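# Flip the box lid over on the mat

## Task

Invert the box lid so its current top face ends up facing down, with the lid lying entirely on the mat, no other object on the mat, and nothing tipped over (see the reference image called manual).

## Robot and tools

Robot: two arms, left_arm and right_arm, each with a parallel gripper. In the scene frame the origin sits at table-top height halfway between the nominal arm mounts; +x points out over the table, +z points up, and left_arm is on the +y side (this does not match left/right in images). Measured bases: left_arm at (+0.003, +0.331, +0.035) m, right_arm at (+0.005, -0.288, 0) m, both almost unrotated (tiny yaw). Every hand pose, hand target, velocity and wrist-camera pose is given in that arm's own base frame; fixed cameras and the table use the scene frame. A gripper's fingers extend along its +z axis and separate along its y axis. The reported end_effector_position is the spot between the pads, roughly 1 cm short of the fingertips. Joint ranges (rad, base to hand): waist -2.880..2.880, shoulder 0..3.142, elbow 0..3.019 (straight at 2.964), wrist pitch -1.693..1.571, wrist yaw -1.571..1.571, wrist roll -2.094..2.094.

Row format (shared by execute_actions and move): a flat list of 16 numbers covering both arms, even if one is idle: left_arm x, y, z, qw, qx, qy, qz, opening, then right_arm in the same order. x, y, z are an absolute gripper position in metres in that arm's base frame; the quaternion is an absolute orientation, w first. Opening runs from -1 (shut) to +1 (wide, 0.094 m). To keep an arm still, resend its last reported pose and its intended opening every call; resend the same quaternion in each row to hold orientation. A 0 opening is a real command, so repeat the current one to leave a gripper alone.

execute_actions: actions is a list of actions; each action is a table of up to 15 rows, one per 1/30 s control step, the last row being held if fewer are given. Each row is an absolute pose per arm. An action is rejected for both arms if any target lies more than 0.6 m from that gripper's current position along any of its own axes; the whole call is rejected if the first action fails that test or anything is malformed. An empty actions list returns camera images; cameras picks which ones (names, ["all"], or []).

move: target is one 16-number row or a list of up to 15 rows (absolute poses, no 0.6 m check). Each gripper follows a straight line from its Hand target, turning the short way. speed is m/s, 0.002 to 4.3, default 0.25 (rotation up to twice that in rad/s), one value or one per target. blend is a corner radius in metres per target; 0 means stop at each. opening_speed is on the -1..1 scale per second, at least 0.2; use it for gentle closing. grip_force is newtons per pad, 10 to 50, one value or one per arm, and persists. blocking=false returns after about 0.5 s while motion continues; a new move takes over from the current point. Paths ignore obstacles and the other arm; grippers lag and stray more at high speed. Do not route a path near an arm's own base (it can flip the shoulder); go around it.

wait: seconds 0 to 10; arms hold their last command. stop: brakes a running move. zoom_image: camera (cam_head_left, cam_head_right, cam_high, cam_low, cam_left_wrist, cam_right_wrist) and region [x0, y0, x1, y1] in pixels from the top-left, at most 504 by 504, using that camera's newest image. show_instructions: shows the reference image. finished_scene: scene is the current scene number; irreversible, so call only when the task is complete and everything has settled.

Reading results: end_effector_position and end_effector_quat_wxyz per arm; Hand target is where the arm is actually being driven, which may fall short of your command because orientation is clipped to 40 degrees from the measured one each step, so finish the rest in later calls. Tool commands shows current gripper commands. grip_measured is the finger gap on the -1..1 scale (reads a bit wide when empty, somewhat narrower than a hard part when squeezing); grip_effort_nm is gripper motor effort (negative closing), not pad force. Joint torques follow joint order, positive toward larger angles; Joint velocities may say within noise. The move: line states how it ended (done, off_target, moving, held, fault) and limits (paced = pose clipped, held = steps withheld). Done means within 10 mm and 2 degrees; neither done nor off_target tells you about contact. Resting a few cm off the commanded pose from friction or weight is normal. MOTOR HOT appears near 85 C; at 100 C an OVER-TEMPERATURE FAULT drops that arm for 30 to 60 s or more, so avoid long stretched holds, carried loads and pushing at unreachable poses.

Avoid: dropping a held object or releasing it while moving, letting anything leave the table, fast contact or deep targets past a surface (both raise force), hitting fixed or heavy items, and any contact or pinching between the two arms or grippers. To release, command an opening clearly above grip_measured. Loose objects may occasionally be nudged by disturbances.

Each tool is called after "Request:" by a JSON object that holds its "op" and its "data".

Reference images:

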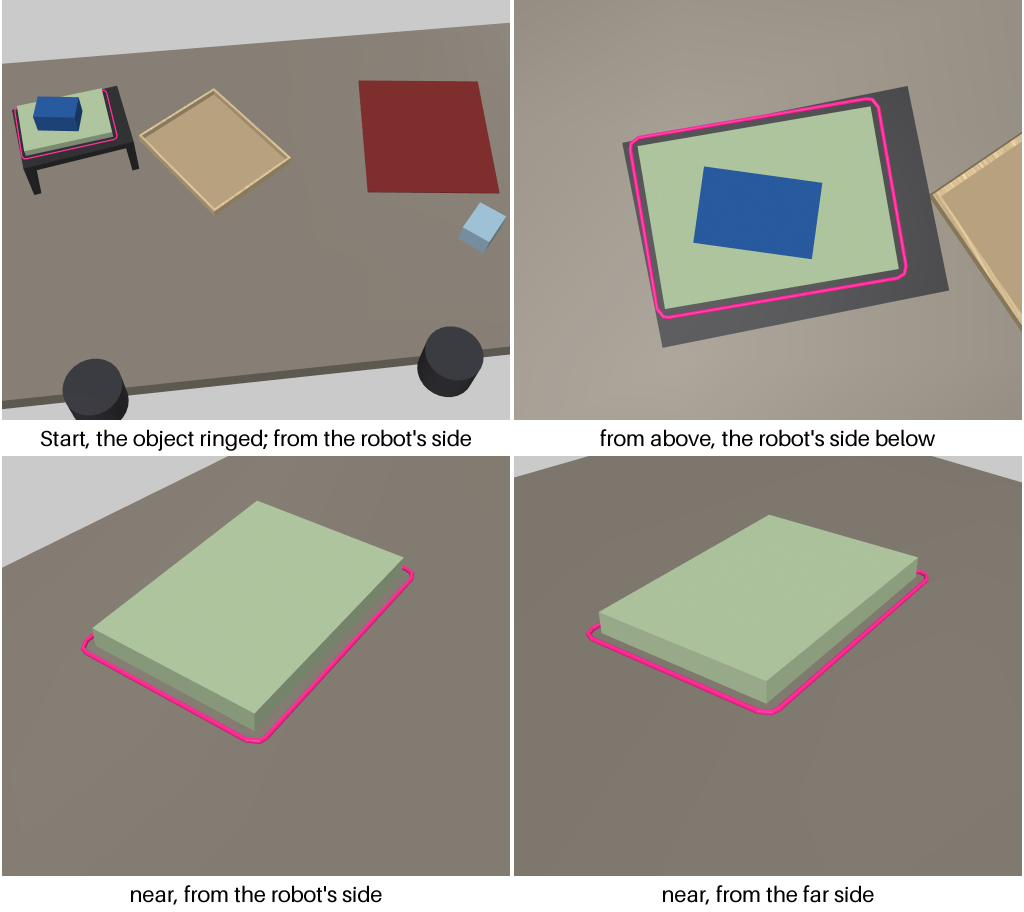

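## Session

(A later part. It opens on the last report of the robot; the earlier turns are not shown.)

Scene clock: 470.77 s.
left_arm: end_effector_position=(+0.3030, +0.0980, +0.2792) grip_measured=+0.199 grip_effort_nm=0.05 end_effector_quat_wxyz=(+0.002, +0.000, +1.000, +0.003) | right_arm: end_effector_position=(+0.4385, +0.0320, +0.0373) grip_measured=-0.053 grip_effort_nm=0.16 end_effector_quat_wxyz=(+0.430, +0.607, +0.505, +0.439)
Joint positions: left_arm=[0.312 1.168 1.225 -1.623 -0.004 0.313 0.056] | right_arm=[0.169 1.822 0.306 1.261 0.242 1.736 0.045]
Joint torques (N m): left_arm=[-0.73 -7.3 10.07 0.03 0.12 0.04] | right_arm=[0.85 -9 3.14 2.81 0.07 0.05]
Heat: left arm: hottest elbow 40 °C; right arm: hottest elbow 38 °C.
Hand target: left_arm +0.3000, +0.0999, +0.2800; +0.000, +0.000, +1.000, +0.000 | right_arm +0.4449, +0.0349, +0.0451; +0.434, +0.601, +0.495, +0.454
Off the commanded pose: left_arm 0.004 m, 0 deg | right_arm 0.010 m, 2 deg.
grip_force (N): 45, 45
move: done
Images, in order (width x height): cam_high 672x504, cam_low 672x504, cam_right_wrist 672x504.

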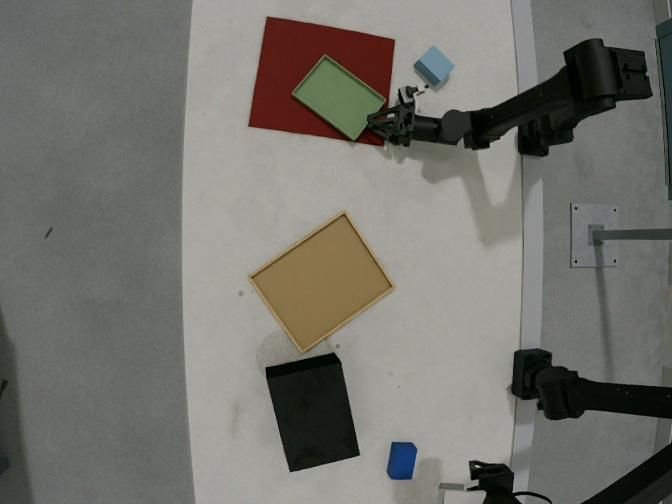

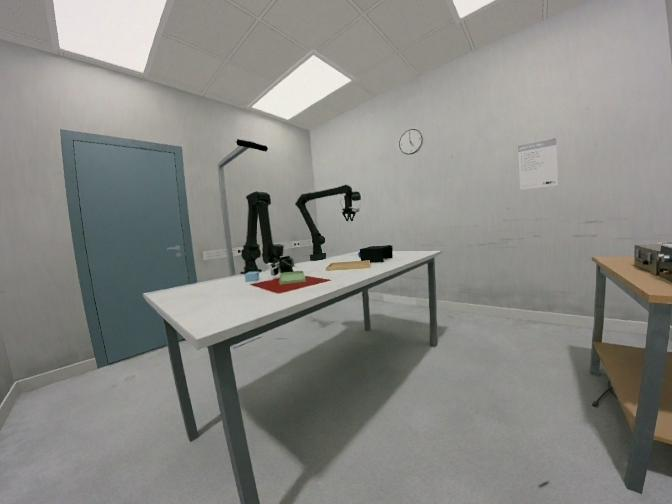

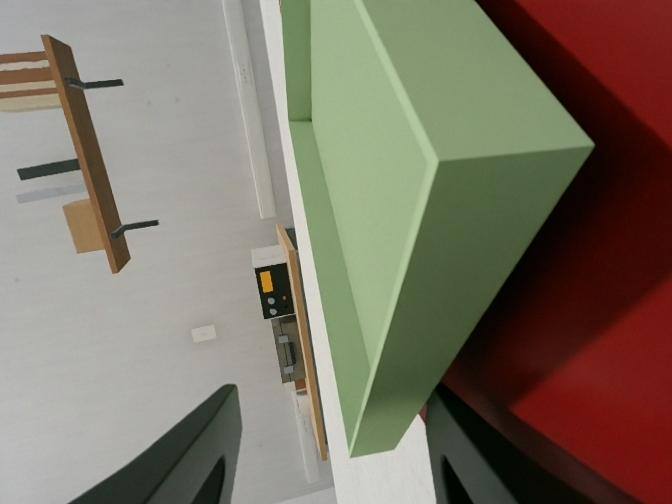

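Request:
{"op": "move", "data": {"target": [[0.3, 0.1, 0.28, 0, 0, 1, 0, 0.2, 0.445, 0.035, 0.048,0.4337,0.6011,0.4945,0.4537, -0.9],[0.3, 0.1, 0.28, 0, 0, 1, 0, 0.2, 0.452, 0.03, 0.065,0.4337,0.6011,0.4945,0.4537, -0.9],[0.3, 0.1, 0.28, 0, 0, 1, 0, 0.2, 0.485, -0.005, 0.062,0.4337,0.6011,0.4945,0.4537, -0.9],[0.3, 0.1, 0.28, 0, 0, 1, 0, 0.2, 0.485, -0.005, 0.046,0.4337,0.6011,0.4945,0.4537, -0.9]], "speed": [0.06,0.06,0.15,0.05], "blend": [0,0.005,0.005,0], "opening_speed": 1, "cameras": ["cam_high","cam_low","cam_right_wrist"]}}

Request:
{"op": "zoom_image", "data": {"camera": "cam_low", "region": [230, 220, 330, 300]}}

Request:
{"op": "zoom_image", "data": {"camera": "cam_high", "region": [230, 0, 430, 160]}}

Scene clock: 488.80 s.
left_arm: end_effector_position=(+0.3030, +0.0980, +0.2792) grip_measured=+0.199 grip_effort_nm=0.05 end_effector_quat_wxyz=(+0.002, +0.000, +1.000, +0.003) | right_arm: end_effector_position=(+0.4741, -0.0041, +0.0352) grip_measured=-0.732 grip_effort_nm=-0.92 end_effector_quat_wxyz=(+0.420, +0.614, +0.501, +0.442)
Joint positions: left_arm=[0.312 1.168 1.225 -1.623 -0.004 0.313 0.056] | right_arm=[0.029 1.838 0.392 1.187 0.101 1.724 0.013]
Joint torques (N m): left_arm=[-0.85 -7.36 10.04 0.02 0.12 0.03] | right_arm=[0.32 -10.17 4.44 2.82 -0.03 -0.14]
Heat: left arm: hottest elbow 40 °C; right arm: hottest shoulder 37 °C.
Hand target: left_arm +0.3000, +0.0999, +0.2800; +0.000, +0.000, +1.000, +0.000 | right_arm +0.4846, -0.0050, +0.0462; +0.434, +0.601, +0.495, +0.454
Off the commanded pose: left_arm 0.004 m, 0 deg | right_arm 0.015 m, 3 deg.
grip_force (N): 45, 45
move: off_target (right_arm)
Images, in order (width x height): cam_high 672x504, cam_low 672x504, cam_right_wrist 672x504.

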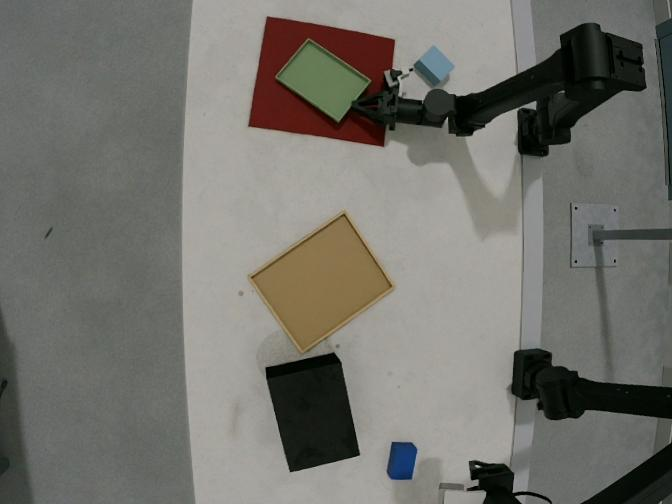

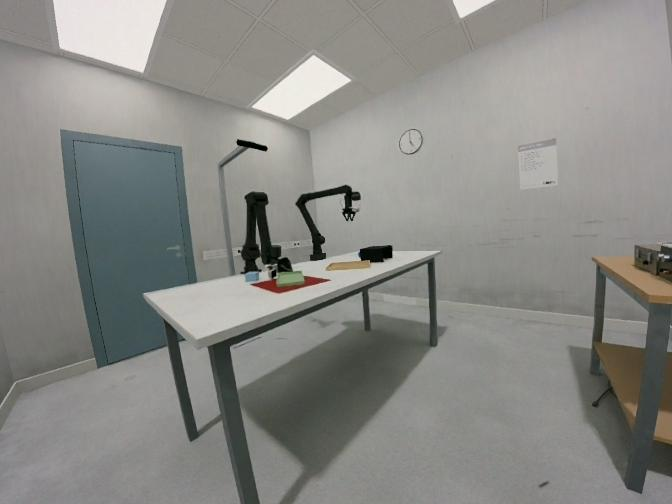

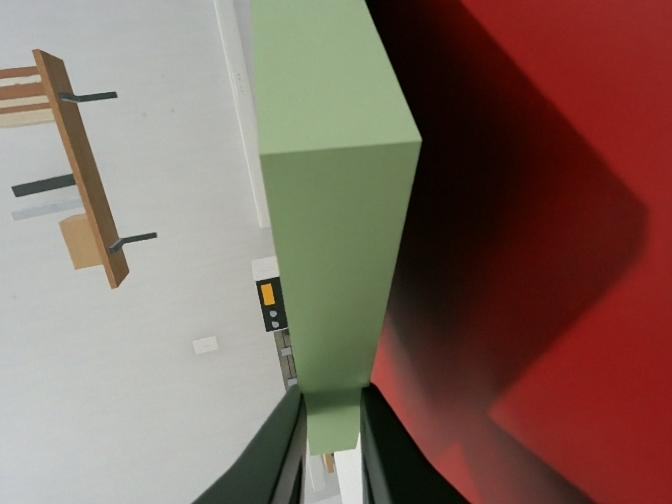

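Scaled by 5.040 from the camera's 672x504 image, which has a finer 960x720 frame.

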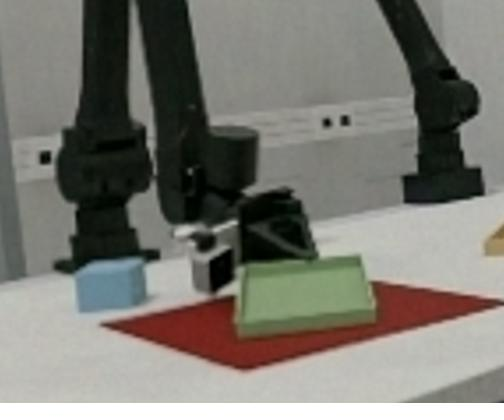

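Scaled by 2.520 from the camera's 672x504 image, which has a finer 960x720 frame.

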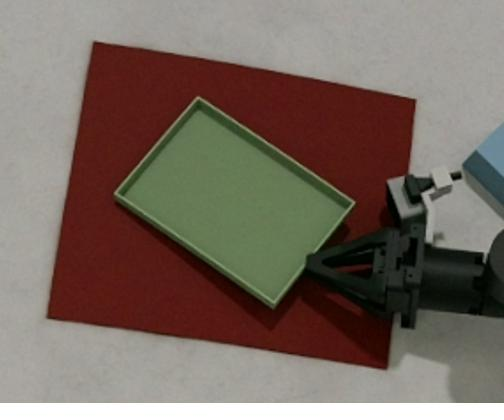

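Request:
{"op": "move", "data": {"target": [[0.3, 0.1, 0.28, 0, 0, 1, 0, 0.2, 0.485, -0.005, 0.044,0.4337,0.6011,0.4945,0.4537, -0.05],[0.3, 0.1, 0.28, 0, 0, 1, 0, 0.2, 0.415, 0.042, 0.044,0.4337,0.6011,0.4945,0.4537, -0.05]], "speed": [0.06,0.8], "opening_speed": 0.6, "cameras": ["cam_high","cam_low","cam_right_wrist"]}}

Request:
{"op": "zoom_image", "data": {"camera": "cam_low", "region": [230, 220, 330, 300]}}

Request:
{"op": "zoom_image", "data": {"camera": "cam_high", "region": [230, 0, 430, 160]}}

Scene clock: 497.50 s.
left_arm: end_effector_position=(+0.3030, +0.0980, +0.2792) grip_measured=+0.199 grip_effort_nm=0.05 end_effector_quat_wxyz=(+0.002, +0.000, +1.000, +0.003) | right_arm: end_effector_position=(+0.4142, +0.0389, +0.0329) grip_measured=-0.053 grip_effort_nm=0.16 end_effector_quat_wxyz=(+0.430, +0.606, +0.506, +0.438)
Joint positions: left_arm=[0.312 1.168 1.225 -1.623 -0.004 0.313 0.056] | right_arm=[0.213 1.844 0.249 1.335 0.285 1.744 0.044]
Joint torques (N m): left_arm=[-0.85 -7.36 10.06 0.02 0.11 0.03] | right_arm=[1.03 -10.11 1.25 2.81 0.2 0.08]
Heat: left arm: hottest elbow 40 °C; right arm: hottest shoulder 37 °C.
Hand target: left_arm +0.3000, +0.0999, +0.2800; +0.000, +0.000, +1.000, +0.000 | right_arm +0.4149, +0.0419, +0.0438; +0.434, +0.601, +0.495, +0.454
Off the commanded pose: left_arm 0.004 m, 0 deg | right_arm 0.012 m, 2 deg.
grip_force (N): 45, 45
move: off_target (right_arm)
Images, in order (width x height): cam_high 672x504, cam_low 672x504, cam_right_wrist 672x504.

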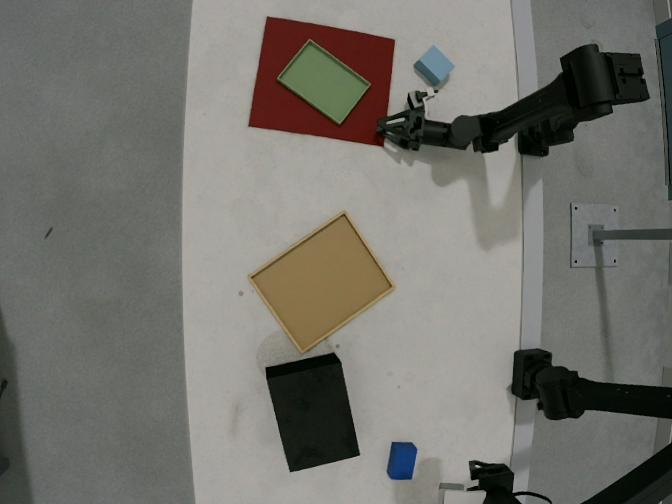

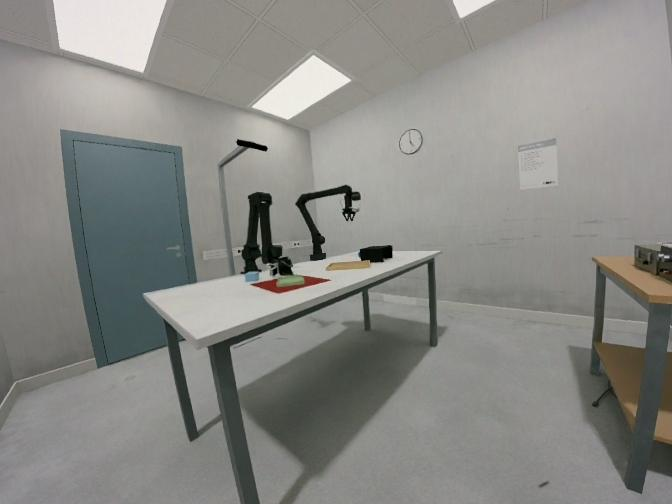

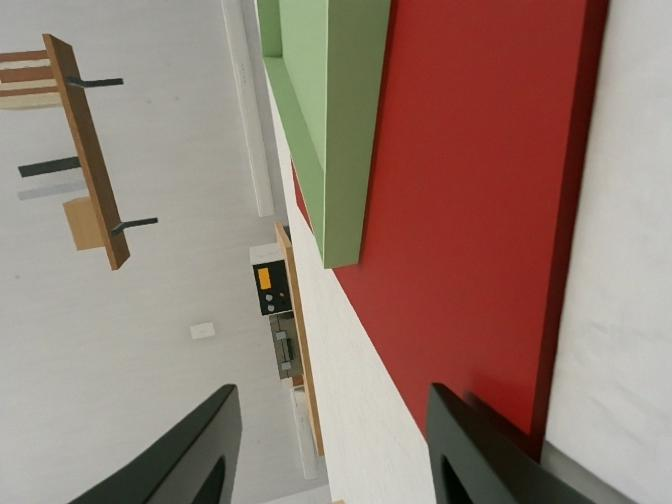

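Scaled by 5.040 from the camera's 672x504 image, which has a finer 960x720 frame.

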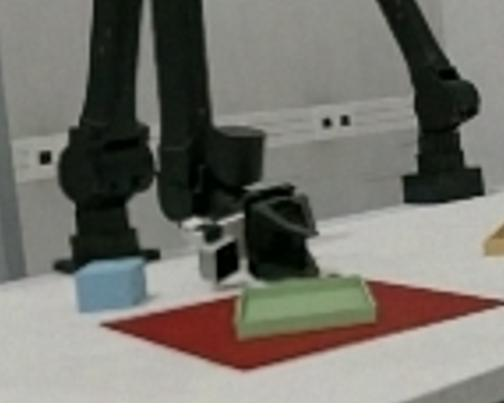

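Scaled by 2.520 from the camera's 672x504 image, which has a finer 960x720 frame.

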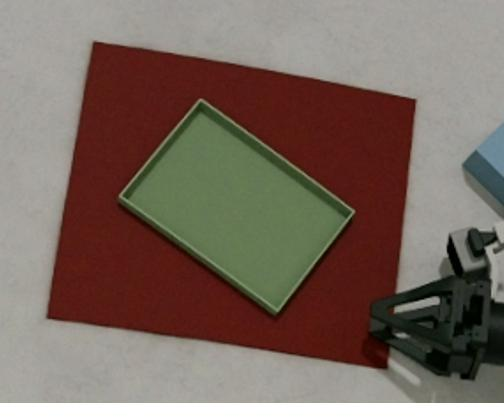

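Perfect. Withdraw up and away gently.

Request:
{"op": "move", "data": {"target": [[0.3, 0.1, 0.28, 0, 0, 1, 0, 0.2, 0.36, 0.07, 0.10,0.4337,0.6011,0.4945,0.4537, -0.05],[0.3, 0.1, 0.28, 0, 0, 1, 0, 0.2, 0.30, 0.09, 0.2,0.4337,0.6011,0.4945,0.4537, -0.05]], "speed": 0.25, "blend": [0.02,0], "cameras": ["cam_high","cam_head_right"]}}

Scene clock: 503.57 s.
left_arm: end_effector_position=(+0.3030, +0.0980, +0.2792) grip_measured=+0.199 grip_effort_nm=0.05 end_effector_quat_wxyz=(+0.002, +0.000, +1.000, +0.003) | right_arm: end_effector_position=(+0.2881, +0.0838, +0.1690) grip_measured=-0.053 grip_effort_nm=0.16 end_effector_quat_wxyz=(+0.435, +0.598, +0.515, +0.433)
Joint positions: left_arm=[0.312 1.168 1.225 -1.623 -0.004 0.313 0.056] | right_arm=[0.682 0.538 0.144 0.059 0.73 1.872 0.045]
Joint torques (N m): left_arm=[-0.79 -7.3 10.06 0.01 0.12 0.04] | right_arm=[0.03 0.79 13.67 1.11 0.08 0.09]
Heat: left arm: hottest elbow 40 °C; right arm: hottest shoulder 37 °C.
Hand target: left_arm +0.3000, +0.0999, +0.2800; +0.000, +0.000, +1.000, +0.000 | right_arm +0.2976, +0.0891, +0.2001; +0.434, +0.601, +0.495, +0.454
Off the commanded pose: left_arm 0.004 m, 0 deg | right_arm 0.034 m, 3 deg.
grip_force (N): 45, 45
move: off_target (right_arm)
Images, in order (width x height): cam_head_right 672x504, cam_high 672x504.

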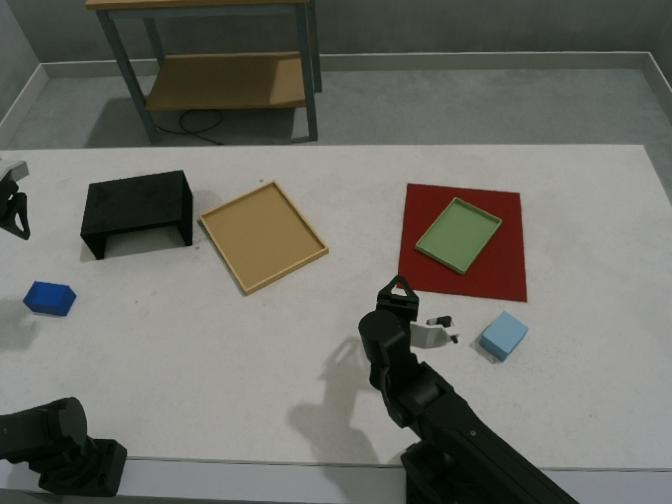

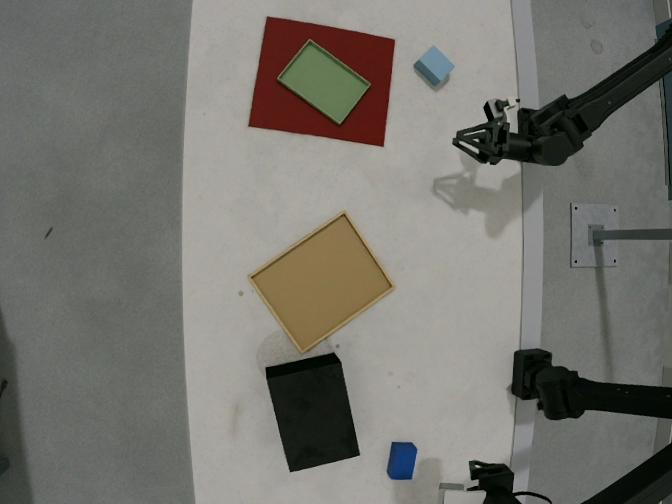

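Request:
{"op": "finished_scene", "data": {"scene": 1}}

The scene is finished: the task was done.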